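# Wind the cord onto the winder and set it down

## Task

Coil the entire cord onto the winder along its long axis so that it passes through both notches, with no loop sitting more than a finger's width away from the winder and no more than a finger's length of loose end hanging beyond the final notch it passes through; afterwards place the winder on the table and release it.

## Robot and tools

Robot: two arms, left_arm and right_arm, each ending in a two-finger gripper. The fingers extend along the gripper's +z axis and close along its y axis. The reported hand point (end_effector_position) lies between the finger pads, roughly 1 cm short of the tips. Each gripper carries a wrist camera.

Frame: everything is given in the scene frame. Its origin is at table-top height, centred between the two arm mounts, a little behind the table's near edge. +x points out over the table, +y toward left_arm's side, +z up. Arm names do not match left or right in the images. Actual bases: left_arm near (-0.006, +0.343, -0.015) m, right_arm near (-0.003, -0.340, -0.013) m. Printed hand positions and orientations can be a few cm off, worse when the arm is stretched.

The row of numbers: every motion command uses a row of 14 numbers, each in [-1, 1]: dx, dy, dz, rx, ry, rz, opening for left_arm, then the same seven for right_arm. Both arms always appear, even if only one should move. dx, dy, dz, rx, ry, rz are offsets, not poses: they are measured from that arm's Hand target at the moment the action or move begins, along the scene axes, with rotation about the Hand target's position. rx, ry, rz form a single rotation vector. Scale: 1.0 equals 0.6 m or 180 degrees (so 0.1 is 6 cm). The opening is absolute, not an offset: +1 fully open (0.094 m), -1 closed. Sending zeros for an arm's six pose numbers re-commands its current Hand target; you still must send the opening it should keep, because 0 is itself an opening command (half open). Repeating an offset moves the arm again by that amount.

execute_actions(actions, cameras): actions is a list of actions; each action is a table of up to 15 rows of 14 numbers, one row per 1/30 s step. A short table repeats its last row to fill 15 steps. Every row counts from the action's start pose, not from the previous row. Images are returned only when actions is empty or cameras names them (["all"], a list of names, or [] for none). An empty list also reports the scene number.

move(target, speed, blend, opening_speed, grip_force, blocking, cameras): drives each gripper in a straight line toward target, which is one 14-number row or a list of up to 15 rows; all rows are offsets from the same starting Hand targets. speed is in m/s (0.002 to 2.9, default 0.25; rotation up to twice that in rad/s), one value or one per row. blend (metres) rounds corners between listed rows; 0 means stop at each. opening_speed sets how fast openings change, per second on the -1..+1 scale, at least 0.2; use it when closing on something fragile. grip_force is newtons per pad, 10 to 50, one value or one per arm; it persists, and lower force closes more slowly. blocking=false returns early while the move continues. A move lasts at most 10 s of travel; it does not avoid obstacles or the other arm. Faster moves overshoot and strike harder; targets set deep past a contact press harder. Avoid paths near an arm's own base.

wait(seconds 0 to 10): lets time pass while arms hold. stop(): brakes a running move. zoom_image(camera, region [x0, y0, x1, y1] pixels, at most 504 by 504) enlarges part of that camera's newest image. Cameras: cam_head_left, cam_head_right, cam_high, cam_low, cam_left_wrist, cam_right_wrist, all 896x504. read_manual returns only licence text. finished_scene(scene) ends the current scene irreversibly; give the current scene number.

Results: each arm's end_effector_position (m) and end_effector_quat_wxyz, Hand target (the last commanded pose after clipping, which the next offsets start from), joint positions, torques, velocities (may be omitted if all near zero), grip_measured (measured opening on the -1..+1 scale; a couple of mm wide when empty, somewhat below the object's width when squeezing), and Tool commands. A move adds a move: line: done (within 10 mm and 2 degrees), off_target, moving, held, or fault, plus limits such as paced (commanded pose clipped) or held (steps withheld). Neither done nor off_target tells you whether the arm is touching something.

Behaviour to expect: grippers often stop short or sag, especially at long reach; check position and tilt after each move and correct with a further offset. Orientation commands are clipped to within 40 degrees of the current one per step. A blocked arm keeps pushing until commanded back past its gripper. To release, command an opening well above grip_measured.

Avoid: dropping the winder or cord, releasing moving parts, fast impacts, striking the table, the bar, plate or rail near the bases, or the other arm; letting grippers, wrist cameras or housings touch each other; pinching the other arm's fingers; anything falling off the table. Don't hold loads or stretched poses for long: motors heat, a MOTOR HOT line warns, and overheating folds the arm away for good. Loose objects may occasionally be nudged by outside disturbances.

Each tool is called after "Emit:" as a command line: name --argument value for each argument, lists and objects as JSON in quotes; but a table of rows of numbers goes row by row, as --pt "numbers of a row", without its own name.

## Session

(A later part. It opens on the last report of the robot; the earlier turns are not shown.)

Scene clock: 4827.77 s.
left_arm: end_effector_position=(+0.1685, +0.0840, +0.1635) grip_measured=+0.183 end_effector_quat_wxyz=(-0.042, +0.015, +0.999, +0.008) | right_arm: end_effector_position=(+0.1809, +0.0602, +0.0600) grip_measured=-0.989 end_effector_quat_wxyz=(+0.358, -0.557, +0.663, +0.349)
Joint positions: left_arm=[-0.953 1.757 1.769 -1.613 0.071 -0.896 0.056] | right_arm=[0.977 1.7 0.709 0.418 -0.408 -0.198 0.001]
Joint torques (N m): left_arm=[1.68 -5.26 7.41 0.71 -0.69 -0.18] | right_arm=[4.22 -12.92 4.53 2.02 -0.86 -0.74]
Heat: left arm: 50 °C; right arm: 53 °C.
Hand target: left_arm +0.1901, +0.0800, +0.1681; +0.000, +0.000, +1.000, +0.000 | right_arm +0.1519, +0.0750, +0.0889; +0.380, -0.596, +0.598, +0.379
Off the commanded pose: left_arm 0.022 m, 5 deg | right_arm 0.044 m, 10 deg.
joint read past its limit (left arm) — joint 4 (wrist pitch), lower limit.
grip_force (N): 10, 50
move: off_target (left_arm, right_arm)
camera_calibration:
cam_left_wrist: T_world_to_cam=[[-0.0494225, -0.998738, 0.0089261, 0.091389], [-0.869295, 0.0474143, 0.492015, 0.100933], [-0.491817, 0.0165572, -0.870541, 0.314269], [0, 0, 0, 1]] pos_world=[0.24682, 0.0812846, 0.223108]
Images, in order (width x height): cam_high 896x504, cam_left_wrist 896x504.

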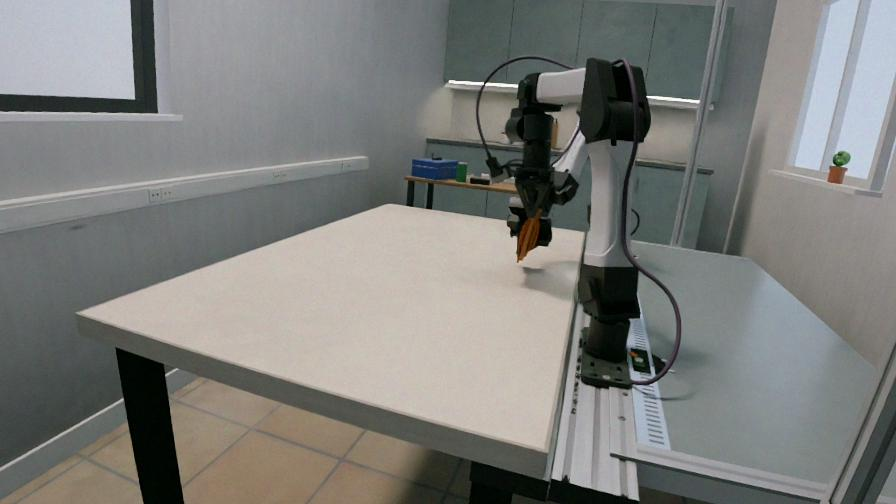

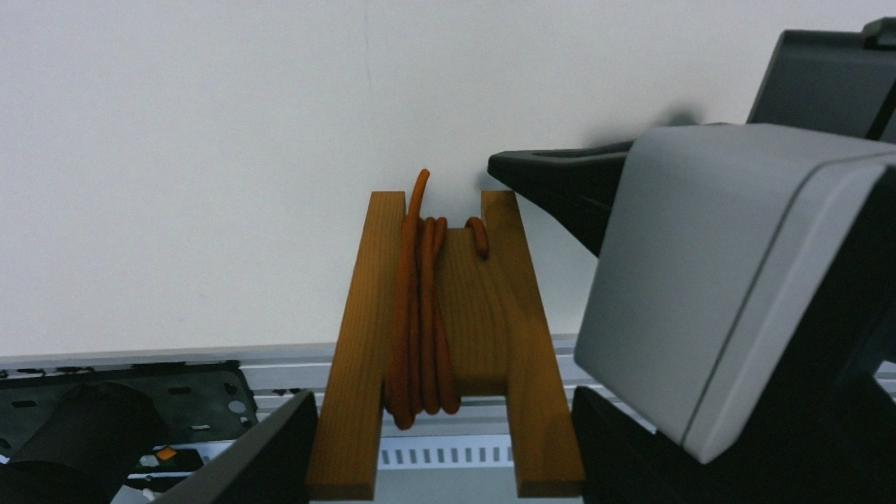

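Emit:
move --pt "0 0 0 0 0 0 0.09 0.1 0.0 0.0 0 0 0 -1" --pt "0 0 0 0 0 0 0.09 0.15 -0.2 0.0 0 0 0 -1" --speed 0.12 --blend '[0.03, 0]' --grip_force '[10, 50]' --cameras '["cam_left_wrist", "cam_high"]'

Emit:
zoom_image --camera "cam_high" --region '[450, 190, 570, 280]'

Scene clock: 4837.30 s.
left_arm: end_effector_position=(+0.1807, +0.0838, +0.1644) grip_measured=+0.183 end_effector_quat_wxyz=(-0.017, +0.010, +1.000, +0.007) | right_arm: end_effector_position=(+0.2418, -0.0450, +0.0731) grip_measured=-0.989 end_effector_quat_wxyz=(-0.362, +0.590, -0.614, -0.379)
Joint positions: left_arm=[-0.943 1.757 1.775 -1.588 0.033 -0.898 0.056] | right_arm=[0.516 1.605 0.699 0.121 -0.879 -0.633 0.001]
Joint torques (N m): left_arm=[0.72 -5.22 6.99 0.51 -0.32 -0.16] | right_arm=[-0.91 -10.86 5.3 1.28 -0.58 -0.28]
Heat: left arm: 50 °C; right arm: 53 °C.
Hand target: left_arm +0.1901, +0.0800, +0.1681; +0.000, +0.000, +1.000, +0.000 | right_arm +0.2419, -0.0450, +0.0890; -0.380, +0.596, -0.597, -0.379
Off the commanded pose: left_arm 0.011 m, 2 deg | right_arm 0.016 m, 3 deg.
joint read past its limit (left arm) — joint 4 (wrist pitch), lower limit.
grip_force (N): 10, 50
move: off_target (left_arm, right_arm); blend cut to 0.0297 m at target 1
camera_calibration:
cam_left_wrist: T_world_to_cam=[[-0.0407221, -0.999132, 0.00873048, 0.0903525], [-0.892895, 0.0403108, 0.448456, 0.123111], [-0.448419, 0.0104667, -0.893762, 0.317556], [0, 0, 0, 1]] pos_world=[0.256003, 0.0819877, 0.227821]
Images, in order (width x height): cam_high 896x504, cam_left_wrist 896x504.

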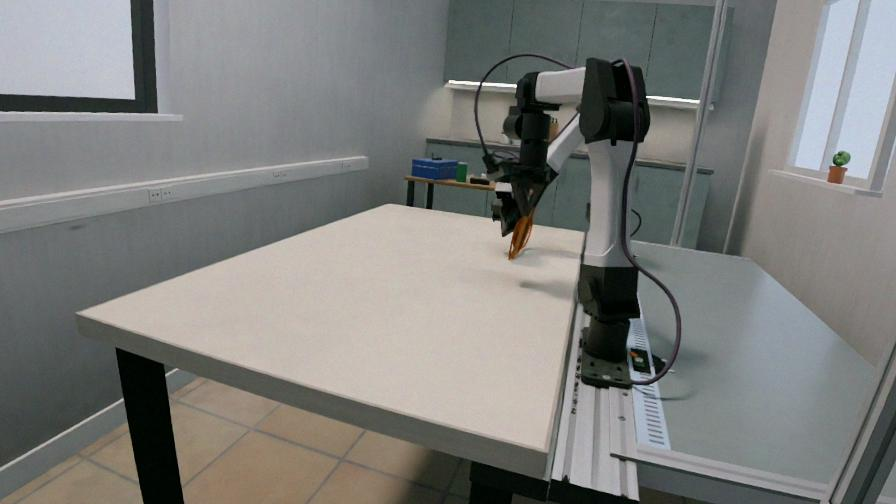

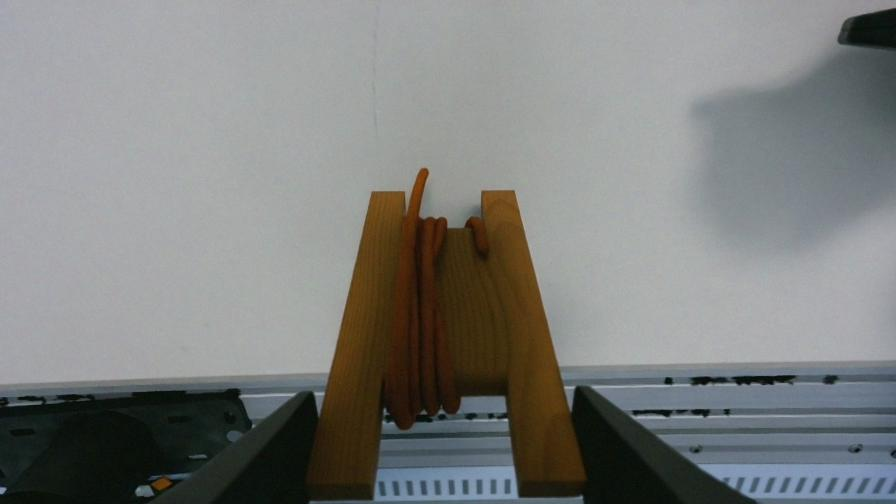

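Scaled by 4.200 from the camera's 896x504 image, which has a finer 1280x720 frame.

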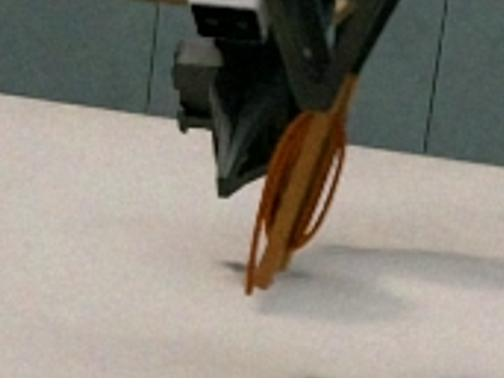

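Emit:
move --pt "0.1083 0.0083 -0.0167 0 -0.0833 0 0.09 0.155 0.04 0.0017 0.1389 0 0 -1" --pt "0.1083 0.0083 -0.0167 0 -0.0833 0 0.09 0.155 0.1833 0.0017 0.1389 0 0 -1" --speed 0.12 --blend '[0.02, 0]' --grip_force '[10, 50]' --cameras '["cam_left_wrist", "cam_right_wrist"]'

Scene clock: 4863.43 s.
left_arm: end_effector_position=(+0.2483, +0.0833, +0.1496) grip_measured=+0.183 end_effector_quat_wxyz=(+0.109, +0.001, +0.994, +0.008) | right_arm: end_effector_position=(+0.3300, +0.0612, +0.0916) grip_measured=-0.989 end_effector_quat_wxyz=(+0.498, -0.503, +0.499, +0.500)
Joint positions: left_arm=[-0.887 1.757 1.695 -1.346 -0.158 -0.853 0.056] | right_arm=[0.592 2.245 1.04 1.197 -0.976 -0.026 0.001]
Joint torques (N m): left_arm=[0.77 -7.72 5.26 0.93 -0.46 0.12] | right_arm=[-0.24 -9.84 6.08 1.59 0.17 -0.03]
Heat: left arm: 48 °C; right arm: 49 °C.
Hand target: left_arm +0.2551, +0.0850, +0.1580; +0.130, +0.000, +0.991, +0.000 | right_arm +0.3350, +0.0650, +0.0901; +0.500, -0.499, +0.501, +0.499
Off the commanded pose: left_arm 0.011 m, 3 deg | right_arm 0.006 m, 1 deg.
grip_force (N): 10, 50
move: off_target (left_arm)
camera_calibration:
cam_left_wrist: T_world_to_cam=[[-0.0240881, -0.999709, 0.00122617, 0.0896445], [-0.977131, 0.0238032, 0.211301, 0.247956], [-0.211268, 0.00389169, -0.97742, 0.288711], [0, 0, 0, 1]] pos_world=[0.30544, 0.0825927, 0.229689]
cam_right_wrist: T_world_to_cam=[[0.999846, 0.00229425, 0.0174064, -0.332387], [0.0166184, -0.44349, -0.896125, 0.14131], [0.00566364, 0.896276, -0.44346, 0.0731906], [0, 0, 0, 1]] pos_world=[0.329573, -0.00216692, 0.164874]
Images, in order (width x height): cam_left_wrist 896x504, cam_right_wrist 896x504.

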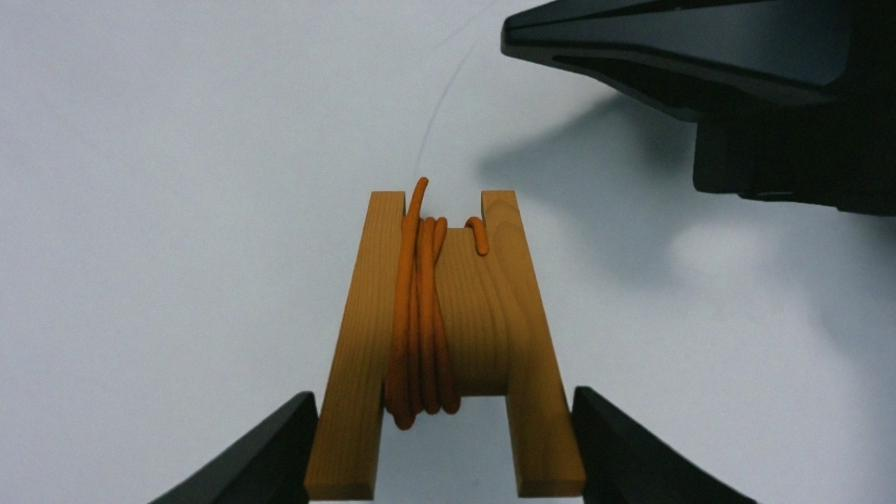

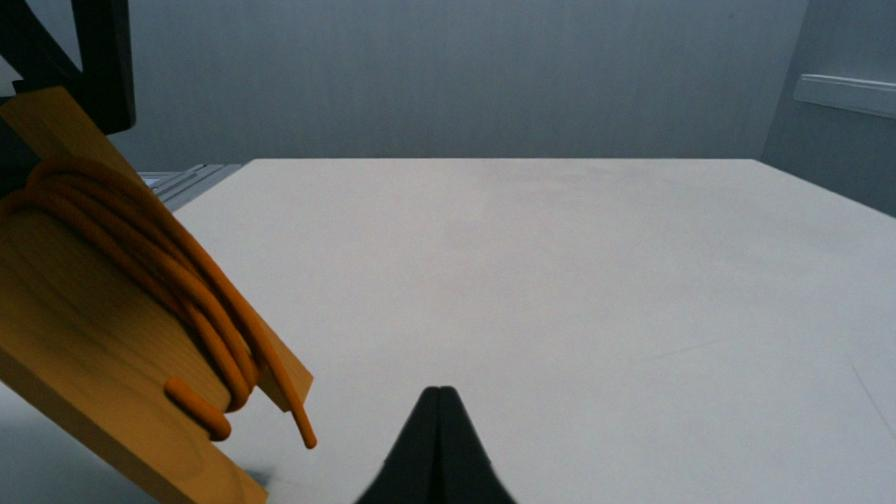

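Emit:
move --pt "0 0 0 0 0 0 0.09 -0.0658 0.0033 -0.02 0 0 0 -1" --pt "0 0 0 0 0 0 0.09 -0.1417 0.0033 -0.025 0 0 0 -1" --speed 0.05 --blend '[0.01, 0]' --grip_force '[10, 50]' --cameras '["cam_left_wrist", "cam_right_wrist"]'

Scene clock: 4876.03 s.
left_arm: end_effector_position=(+0.2467, +0.0839, +0.1480) grip_measured=+0.183 end_effector_quat_wxyz=(+0.104, +0.003, +0.994, +0.009) | right_arm: end_effector_position=(+0.2568, +0.0637, +0.0529) grip_measured=-0.989 end_effector_quat_wxyz=(+0.487, -0.495, +0.524, +0.493)
Joint positions: left_arm=[-0.887 1.757 1.69 -1.349 -0.153 -0.849 0.056] | right_arm=[0.727 2.245 0.776 1.412 -0.812 -0.026 0.001]
Joint torques (N m): left_arm=[0.8 -7.71 5.59 0.94 -0.5 0.08] | right_arm=[0.94 -15.06 2.43 1.79 -0.09 -0.03]
Heat: left arm: 48 °C; right arm: 49 °C.
Hand target: left_arm +0.2551, +0.0851, +0.1580; +0.130, +0.000, +0.991, +0.000 | right_arm +0.2500, +0.0669, +0.0751; +0.500, -0.499, +0.501, +0.499
Off the commanded pose: left_arm 0.013 m, 3 deg | right_arm 0.024 m, 3 deg.
grip_force (N): 10, 50
move: off_target (left_arm, right_arm)
camera_calibration:
cam_left_wrist: T_world_to_cam=[[-0.028375, -0.999596, -0.00169599, 0.0917823], [-0.975204, 0.02731, 0.219618, 0.244654], [-0.219483, 0.0078856, -0.975585, 0.288202], [0, 0, 0, 1]] pos_world=[0.304447, 0.082791, 0.227591]
cam_right_wrist: T_world_to_cam=[[0.999479, -0.0267519, -0.0180653, -0.254827], [-0.0286065, -0.474742, -0.87966, 0.121672], [0.0149562, 0.879718, -0.47526, 0.0546098], [0, 0, 0, 1]] pos_world=[0.257358, 0.00290439, 0.12838]
Images, in order (width x height): cam_left_wrist 896x504, cam_right_wrist 896x504.

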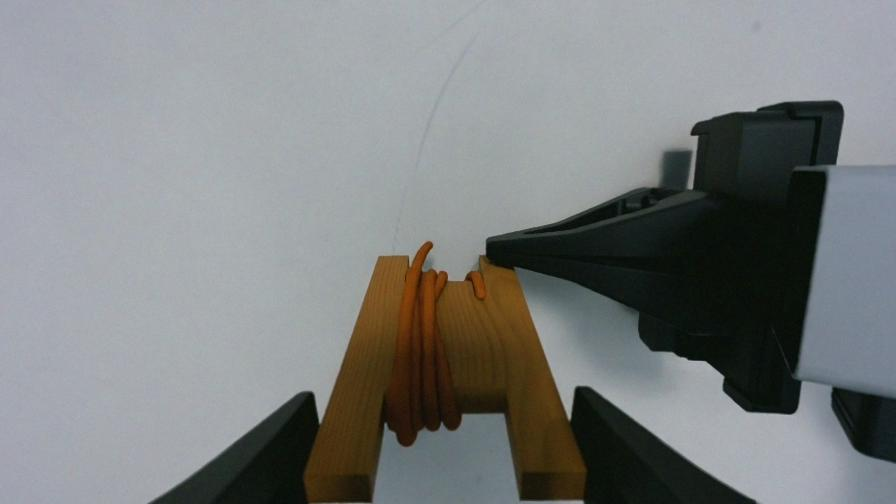

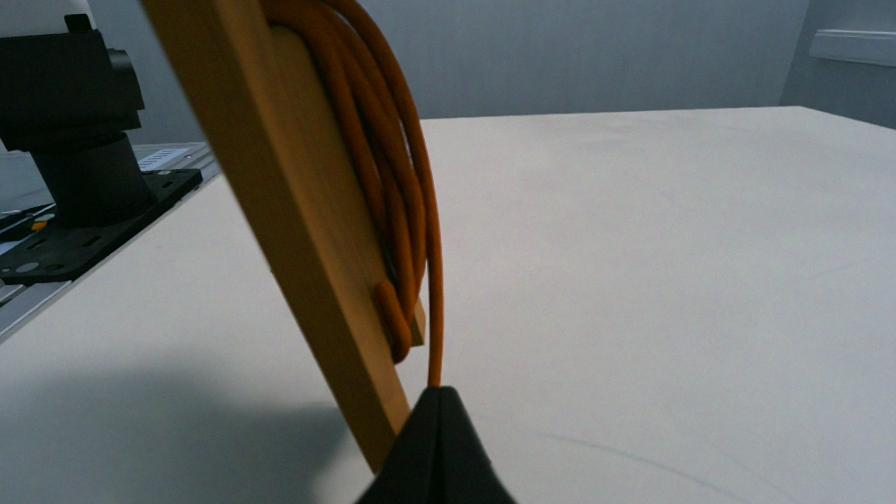

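Emit:
move --pt "0 0 0 0 0 0 0.09 0.1 0 0 0 0 0 -1" --pt "-0.1502 0.0498 -0.035 0 0.1667 0 0.09 0.1 -0.333 0.1 0 0 0 -1" --speed 0.12 --blend '[0.02, 0]' --grip_force '[15, 50]' --cameras '["cam_high", "cam_left_wrist", "cam_right_wrist"]'

Emit:
zoom_image --camera "cam_high" --region '[470, 210, 570, 285]'

Scene clock: 4894.93 s.
left_arm: end_effector_position=(+0.1695, +0.1104, +0.1278) grip_measured=+0.183 end_effector_quat_wxyz=(-0.124, -0.002, +0.992, +0.002) | right_arm: end_effector_position=(+0.3141, -0.1311, +0.1215) grip_measured=-0.989 end_effector_quat_wxyz=(+0.492, -0.489, +0.513, +0.505)
Joint positions: left_arm=[-0.824 1.757 1.6 -1.561 0.193 -0.785 0.056] | right_arm=[0.104 1.924 0.651 1.233 -1.447 -0.023 0.001]
Joint torques (N m): left_arm=[0.8 -7.86 4.78 -0.23 0.15 0.13] | right_arm=[-0.61 -12.98 3.14 1.31 -0.22 -0.1]
Heat: left arm: 47 °C; right arm: 57 °C.
Hand target: left_arm +0.1650, +0.1150, +0.1370; -0.131, +0.000, +0.991, +0.000 | right_arm +0.3100, -0.1328, +0.1351; +0.500, -0.499, +0.501, +0.499
Off the commanded pose: left_arm 0.011 m, 1 deg | right_arm 0.014 m, 2 deg.
joint sent to its limit (left arm) — joint 4 (wrist pitch), lower limit. The joint targets still meet the commanded pose.
grip_force (N): 15, 50
move: off_target (left_arm, right_arm)
camera_calibration:
cam_left_wrist: T_world_to_cam=[[-0.0106802, -0.999726, 0.0208193, 0.110088], [-0.778407, 0.0213813, 0.627395, 0.088268], [-0.627669, -0.00950514, -0.778423, 0.297294], [0, 0, 0, 1]] pos_world=[0.256486, 0.110996, 0.173749]
cam_right_wrist: T_world_to_cam=[[0.999679, -0.0157312, -0.0198622, -0.314456], [-0.0247839, -0.44418, -0.895595, 0.0959573], [0.00526638, 0.895799, -0.444427, 0.259106], [0, 0, 0, 1]] pos_world=[0.315369, -0.194432, 0.194847]
Images, in order (width x height): cam_high 896x504, cam_left_wrist 896x504, cam_right_wrist 896x504.

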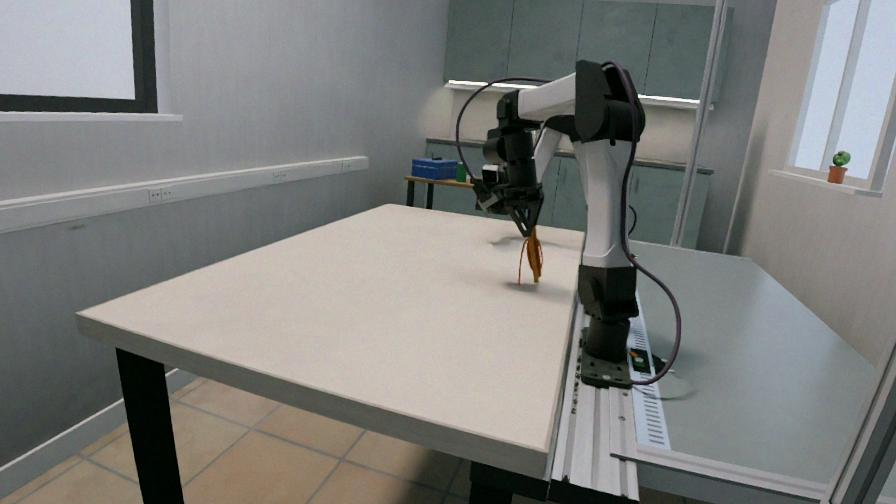

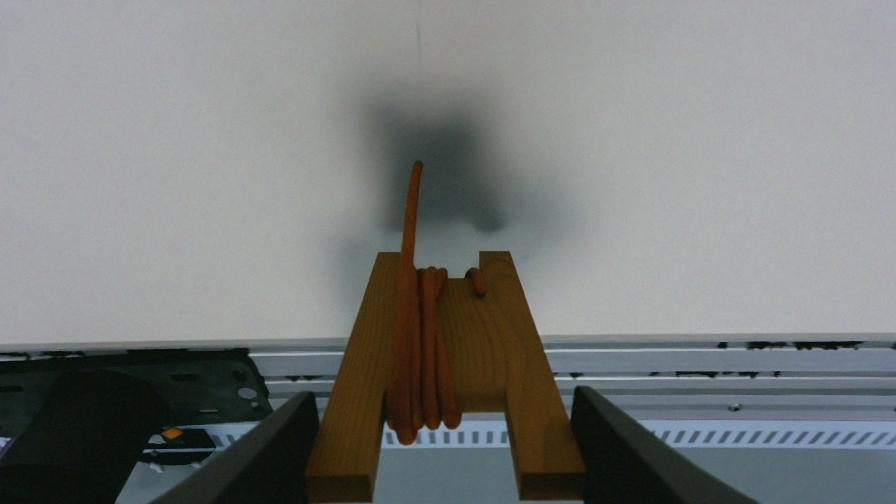

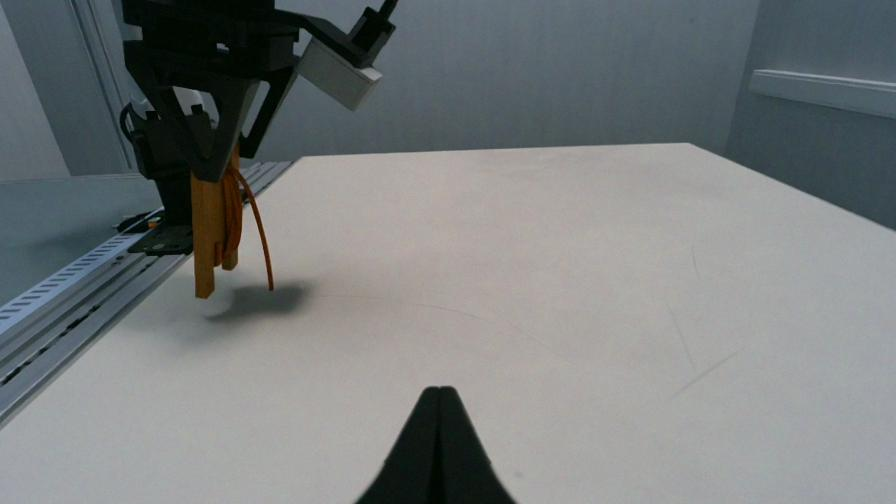

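Scaled by 5.040 from the camera's 896x504 image, which has a finer 1280x720 frame.

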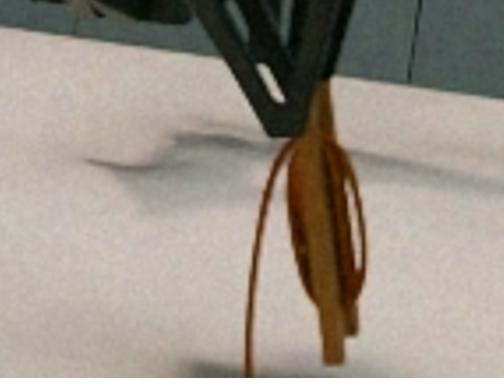

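Emit:
move --target '[-0.03, 0, 0, 0, -0.1111, 0, 0.09, 0, -0.1, 0.1, 0, 0, 0, -0.5]' --speed 0.06 --grip_force '[20, 50]' --cameras '["cam_high", "cam_left_wrist", "cam_right_wrist"]'

Emit:
zoom_image --camera "cam_high" --region '[480, 210, 570, 285]'

Scene clock: 4963.07 s.
left_arm: end_effector_position=(+0.1440, +0.1156, +0.1287) grip_measured=+0.183 end_effector_quat_wxyz=(+0.021, +0.006, +1.000, +0.016) | right_arm: end_effector_position=(+0.3157, -0.1905, +0.1850) grip_measured=-0.503 end_effector_quat_wxyz=(+0.517, -0.465, +0.532, +0.483)
Joint positions: left_arm=[-1.031 1.526 1.376 -1.39 -0.041 -0.995 0.056] | right_arm=[-0.087 1.684 0.64 1.175 -1.548 0.143 0.023]
Joint torques (N m): left_arm=[-0.4 -6.94 5.05 0.6 -0.37 -0.15] | right_arm=[-0.96 -10.76 3.96 1.2 -0.08 -0.05]
Heat: left arm: 46 °C; right arm: 56 °C.
Hand target: left_arm +0.1470, +0.1149, +0.1371; +0.043, +0.000, +0.999, +0.000 | right_arm +0.3100, -0.1928, +0.1951; +0.500, -0.499, +0.501, +0.499
Off the commanded pose: left_arm 0.009 m, 3 deg | right_arm 0.012 m, 6 deg.
joint sent to its limit (right arm) — joint 5 (wrist yaw), lower limit. The joint targets are off in orientation, not in position.
grip_force (N): 20, 50
move: off_target (left_arm, right_arm)
camera_calibration:
cam_left_wrist: T_world_to_cam=[[-0.0327145, -0.999407, -0.0107033, 0.122243], [-0.925191, 0.0262305, 0.378594, 0.120355], [-0.378089, 0.0222881, -0.925501, 0.261396], [0, 0, 0, 1]] pos_world=[0.214181, 0.113188, 0.197665]
cam_right_wrist: T_world_to_cam=[[0.994374, -0.104723, -0.0159409, -0.331638], [-0.0602102, -0.434955, -0.898437, 0.139907], [0.0871531, 0.894342, -0.438813, 0.313394], [0, 0, 0, 1]] pos_world=[0.310883, -0.254158, 0.257933]
Images, in order (width x height): cam_high 896x504, cam_left_wrist 896x504, cam_right_wrist 896x504.

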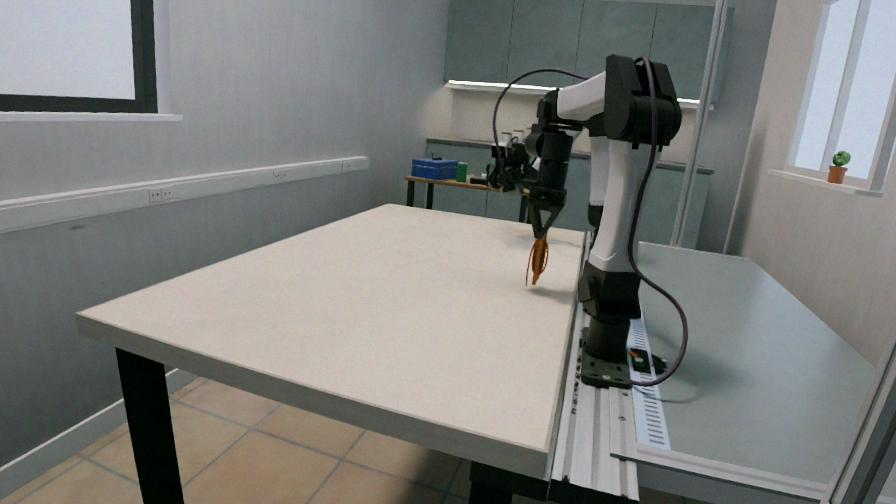

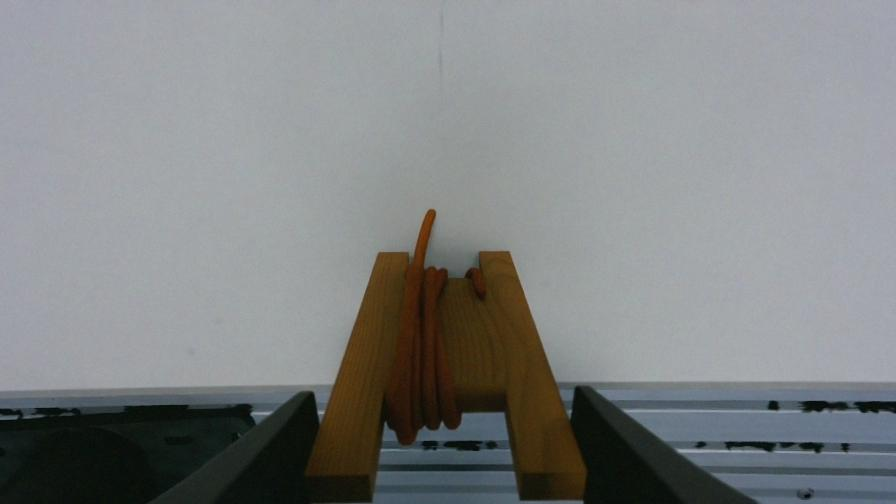

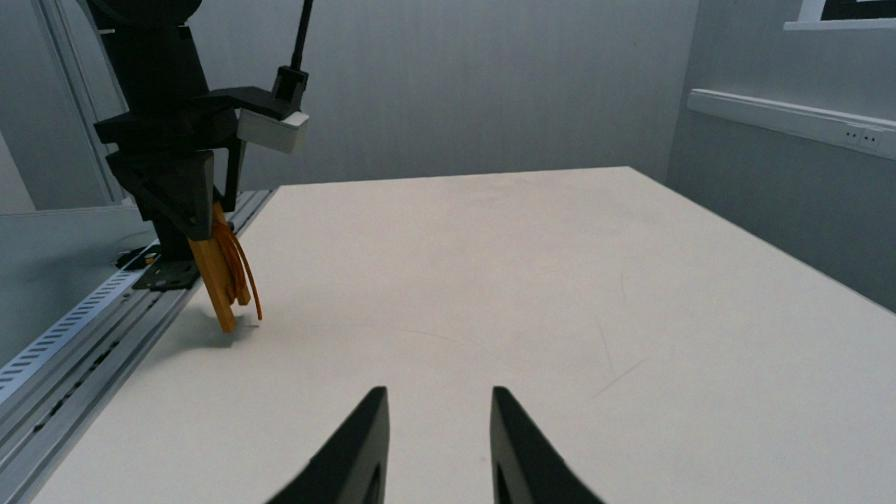

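Scaled by 5.600 from the camera's 896x504 image, which has a finer 1280x720 frame.

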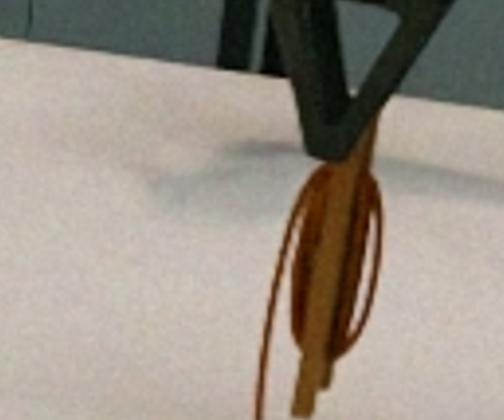

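Emit:
move --pt "0 0 -0.0385 0 0 0 0.09 0 0 0 0 0 0 -0.5" --pt "0.08 0 -0.0385 0 0 0 0.09 0 0 0 0 0 0 -0.5" --speed 0.06 --blend '[0.01, 0]' --grip_force '[20, 50]' --cameras '["cam_high", "cam_left_wrist", "cam_right_wrist"]'

Emit:
zoom_image --camera "cam_high" --region '[470, 210, 570, 300]'

Emit:
zoom_image --camera "cam_right_wrist" --region '[170, 180, 350, 360]'

Scene clock: 4977.13 s.
left_arm: end_effector_position=(+0.1849, +0.1223, +0.1100) grip_measured=+0.183 end_effector_quat_wxyz=(+0.029, -0.002, +1.000, +0.011) | right_arm: end_effector_position=(+0.3157, -0.1905, +0.1850) grip_measured=-0.503 end_effector_quat_wxyz=(+0.516, -0.465, +0.533, +0.484)
Joint positions: left_arm=[-0.9 1.579 1.354 -1.294 -0.043 -0.879 0.056] | right_arm=[-0.087 1.684 0.64 1.175 -1.548 0.146 0.023]
Joint torques (N m): left_arm=[0.72 -3.81 7.47 0.69 -0.24 0.12] | right_arm=[-1.25 -10.73 4.03 1.18 -0.05 -0.01]
Heat: left arm: 45 °C; right arm: 56 °C.
Hand target: left_arm +0.1950, +0.1150, +0.1138; +0.043, +0.000, +0.999, +0.000 | right_arm +0.3100, -0.1928, +0.1951; +0.500, -0.499, +0.501, +0.499
Off the commanded pose: left_arm 0.013 m, 2 deg | right_arm 0.012 m, 6 deg.
joint sent to its limit (right arm) — joint 5 (wrist yaw), lower limit. The joint targets are off in orientation, not in position.
grip_force (N): 20, 50
move: off_target (left_arm, right_arm)
camera_calibration:
cam_left_wrist: T_world_to_cam=[[-0.017171, -0.99985, -0.00242549, 0.126372], [-0.931356, 0.0151122, 0.363797, 0.169184], [-0.363705, 0.00850574, -0.931475, 0.259051], [0, 0, 0, 1]] pos_world=[0.253959, 0.121593, 0.180058]
cam_right_wrist: T_world_to_cam=[[0.994331, -0.104683, -0.0186475, -0.331116], [-0.062614, -0.434704, -0.898394, 0.140724], [0.0859406, 0.894468, -0.438794, 0.313783], [0, 0, 0, 1]] pos_world=[0.311084, -0.254158, 0.257938]
Images, in order (width x height): cam_high 896x504, cam_left_wrist 896x504, cam_right_wrist 896x504.

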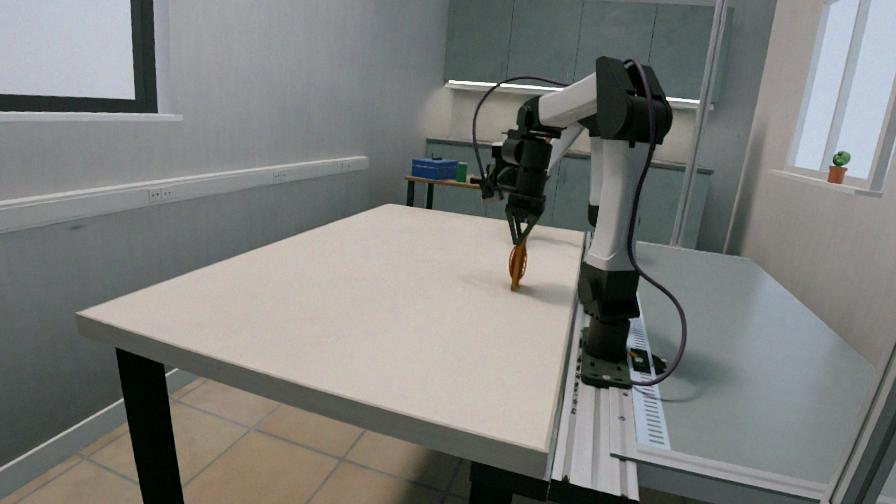

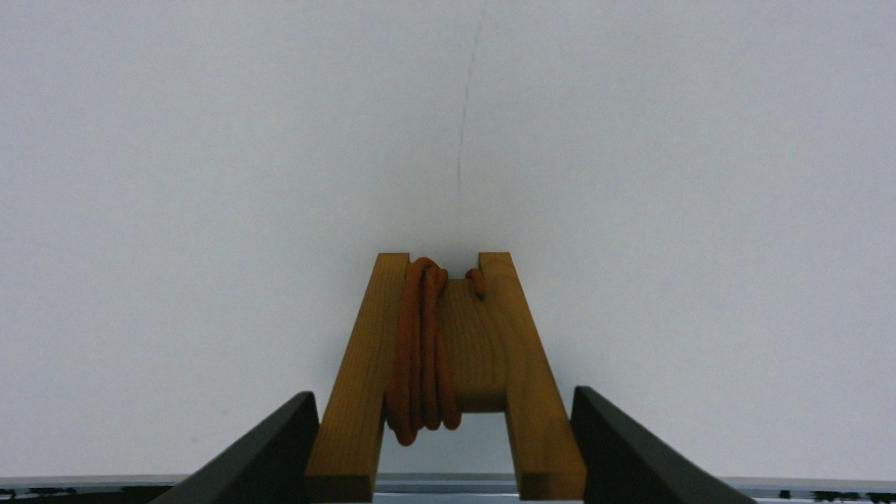

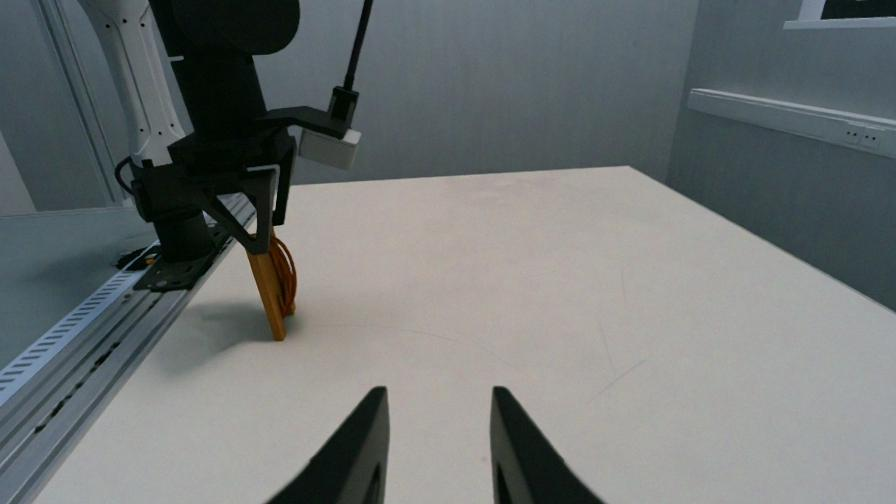

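Scaled by 5.040 from the camera's 896x504 image, which has a finer 1280x720 frame.

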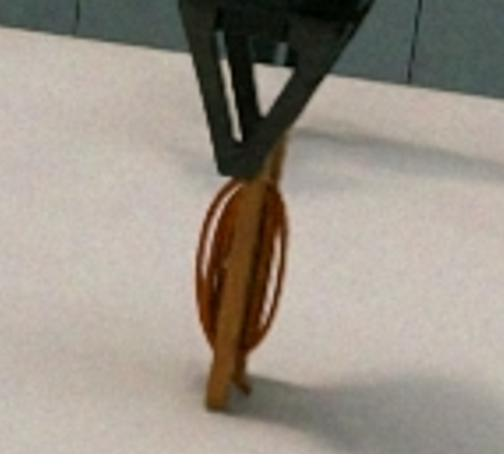

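Scaled by 2.800 from the camera's 896x504 image, which has a finer 1280x720 frame.

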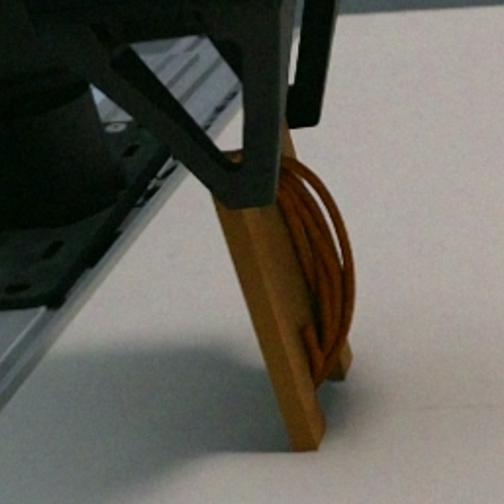

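Emit:
wait --seconds 0.1 --cameras '["cam_high", "cam_left_wrist", "cam_head_left", "cam_low"]'

Emit:
zoom_image --camera "cam_high" --region '[480, 260, 560, 305]'

Emit:
zoom_image --camera "cam_left_wrist" --region '[350, 190, 550, 302]'

Scene clock: 5006.40 s.
left_arm: end_effector_position=(+0.1849, +0.1223, +0.1100) grip_measured=+0.183 end_effector_quat_wxyz=(+0.029, -0.001, +1.000, +0.011) | right_arm: end_effector_position=(+0.3157, -0.1905, +0.1850) grip_measured=-0.503 end_effector_quat_wxyz=(+0.516, -0.465, +0.533, +0.484)
Joint positions: left_arm=[-0.9 1.579 1.354 -1.294 -0.043 -0.879 0.056] | right_arm=[-0.087 1.684 0.64 1.175 -1.548 0.146 0.023]
Joint torques (N m): left_arm=[0.69 -3.82 7.47 0.69 -0.23 0.12] | right_arm=[-1.02 -10.84 4.11 1.2 0.01 -0.06]
Heat: left arm: 47 °C; right arm: 56 °C.
Hand target: left_arm +0.1950, +0.1150, +0.1138; +0.043, +0.000, +0.999, +0.000 | right_arm +0.3100, -0.1928, +0.1951; +0.500, -0.499, +0.501, +0.499
Tool commands: left_gripper/opening=+0.09 right_gripper/opening=-0.5
Off the commanded pose: left_arm 0.013 m, 2 deg | right_arm 0.012 m, 6 deg.
grip_force (N): 20, 50
wait: 0.10 s; at rest from the start
camera_calibration:
cam_left_wrist: T_world_to_cam=[[-0.0179319, -0.999836, -0.00244895, 0.126468], [-0.93134, 0.0158124, 0.363806, 0.169096], [-0.363708, 0.00880456, -0.931471, 0.259016], [0, 0, 0, 1]] pos_world=[0.25396, 0.121493, 0.180058]
Images, in order (width x height): cam_head_left 896x504, cam_high 896x504, cam_low 896x504, cam_left_wrist 896x504.

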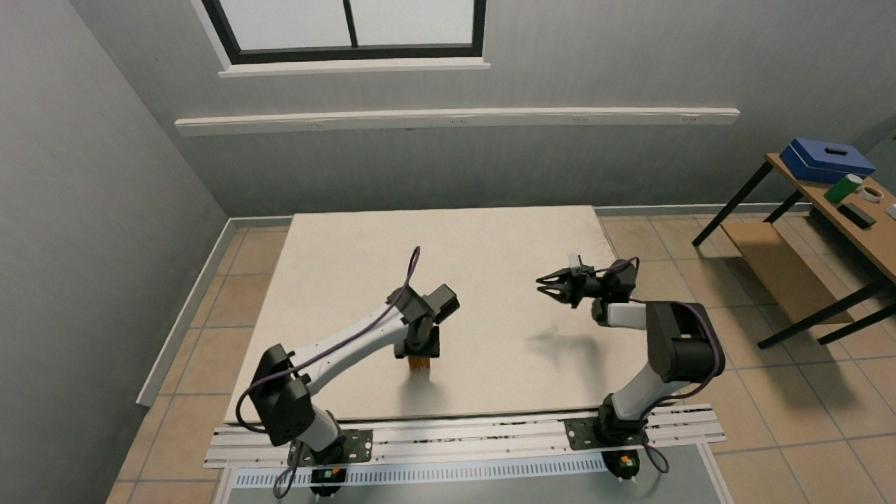

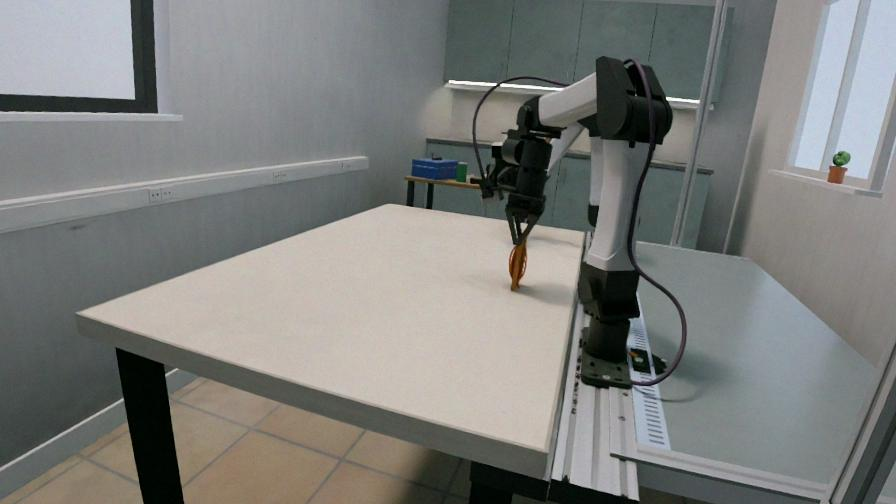

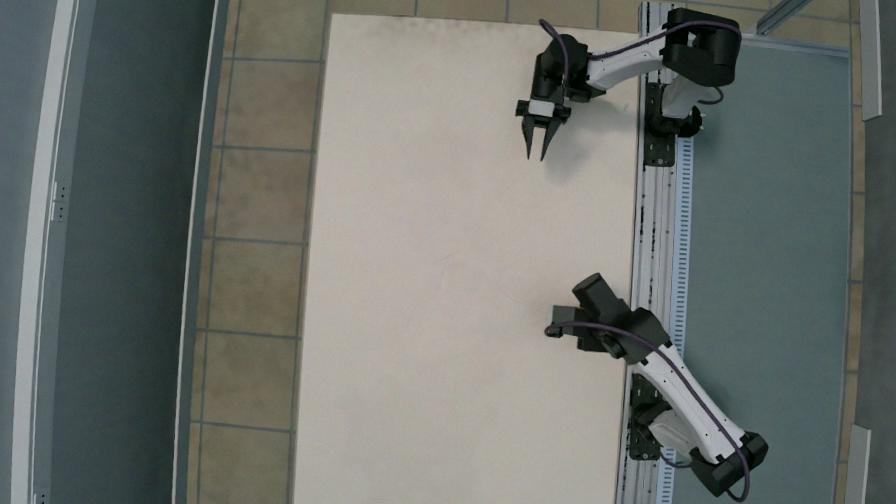

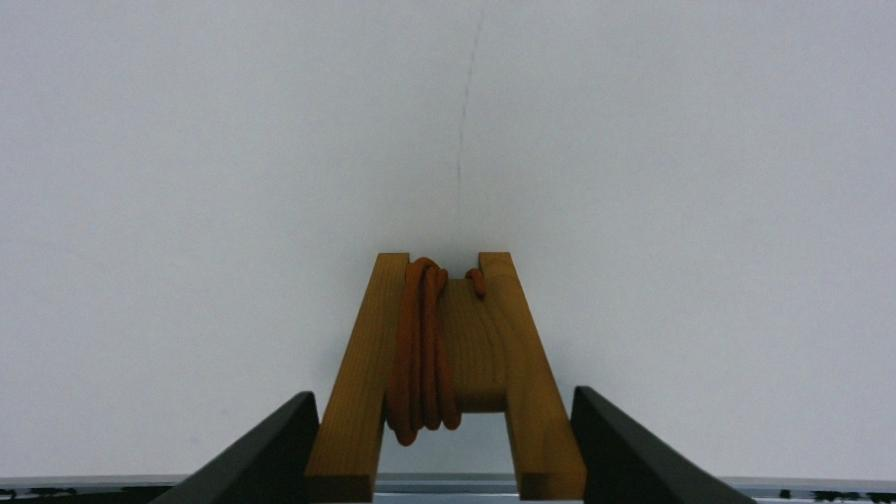

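Scaled by 6.300 from the camera's 896x504 image, which has a finer 1280x720 frame.

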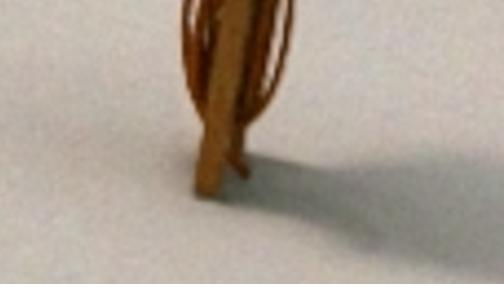

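Scaled by 2.520 from the camera's 896x504 image, which has a finer 1280x720 frame.

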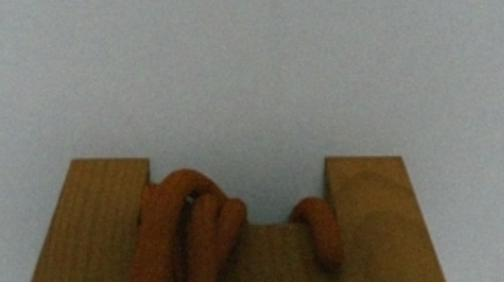

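Emit:
wait --seconds 0.1 --cameras '["cam_right_wrist", "cam_head_right"]'

Emit:
zoom_image --camera "cam_head_right" --region '[280, 320, 440, 410]'

Scene clock: 5021.07 s.
left_arm: end_effector_position=(+0.1849, +0.1223, +0.1100) grip_measured=+0.183 end_effector_quat_wxyz=(+0.029, -0.001, +1.000, +0.011) | right_arm: end_effector_position=(+0.3157, -0.1905, +0.1850) grip_measured=-0.503 end_effector_quat_wxyz=(+0.516, -0.465, +0.533, +0.484)
Joint positions: left_arm=[-0.9 1.579 1.354 -1.294 -0.043 -0.879 0.056] | right_arm=[-0.087 1.684 0.64 1.175 -1.548 0.146 0.023]
Joint torques (N m): left_arm=[0.69 -3.79 7.49 0.69 -0.24 0.12] | right_arm=[-1.11 -10.66 4.01 1.21 -0.07 -0.02]
Heat: left arm: 47 °C; right arm: 56 °C.
Hand target: left_arm +0.1950, +0.1150, +0.1138; +0.043, +0.000, +0.999, +0.000 | right_arm +0.3100, -0.1928, +0.1951; +0.500, -0.499, +0.501, +0.499
Tool commands: left_gripper/opening=+0.09 right_gripper/opening=-0.5
Off the commanded pose: left_arm 0.013 m, 2 deg | right_arm 0.012 m, 6 deg.
grip_force (N): 20, 50
wait: 0.10 s; at rest from the start
camera_calibration:
cam_right_wrist: T_world_to_cam=[[0.994331, -0.104683, -0.0186475, -0.331116], [-0.062614, -0.434704, -0.898394, 0.140724], [0.0859406, 0.894468, -0.438794, 0.313783], [0, 0, 0, 1]] pos_world=[0.311084, -0.254158, 0.257938]
Images, in order (width x height): cam_head_right 896x504, cam_right_wrist 896x504.

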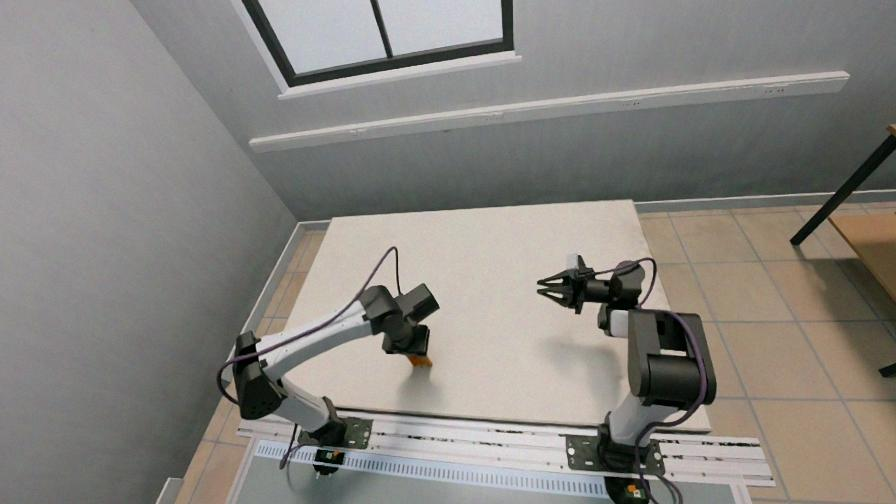

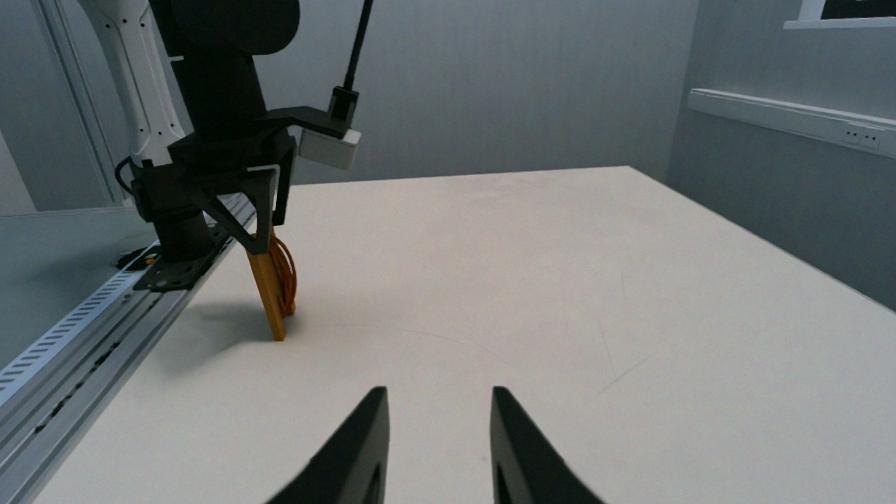

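Scaled by 3.150 from the camera's 896x504 image, which has a finer 1280x720 frame.

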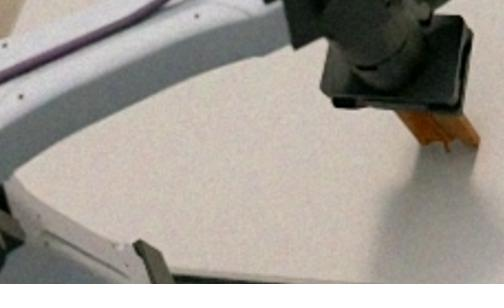

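Emit:
zoom_image --camera "cam_right_wrist" --region '[225, 225, 335, 350]'

Emit:
zoom_image --camera "cam_head_right" --region '[395, 340, 445, 375]'

Scaled by 4.032 from the camera's 896x504 image, which has a finer 1280x720 frame.

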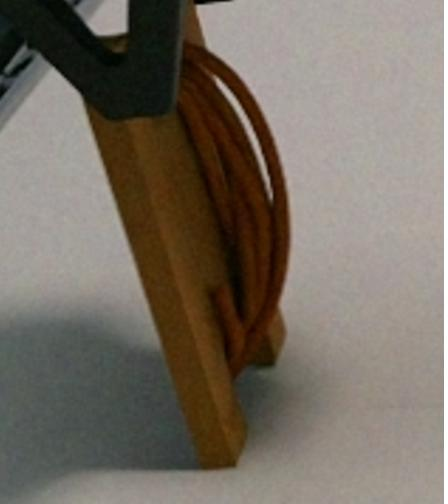

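Scaled by 10.080 from the camera's 896x504 image, which has a finer 1280x720 frame.

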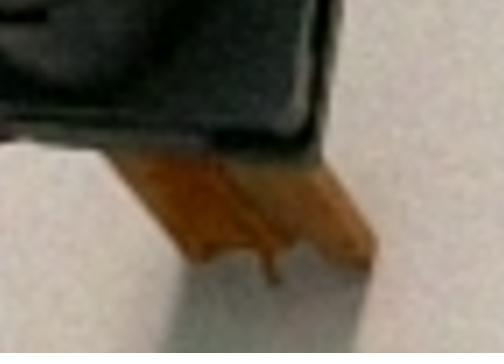

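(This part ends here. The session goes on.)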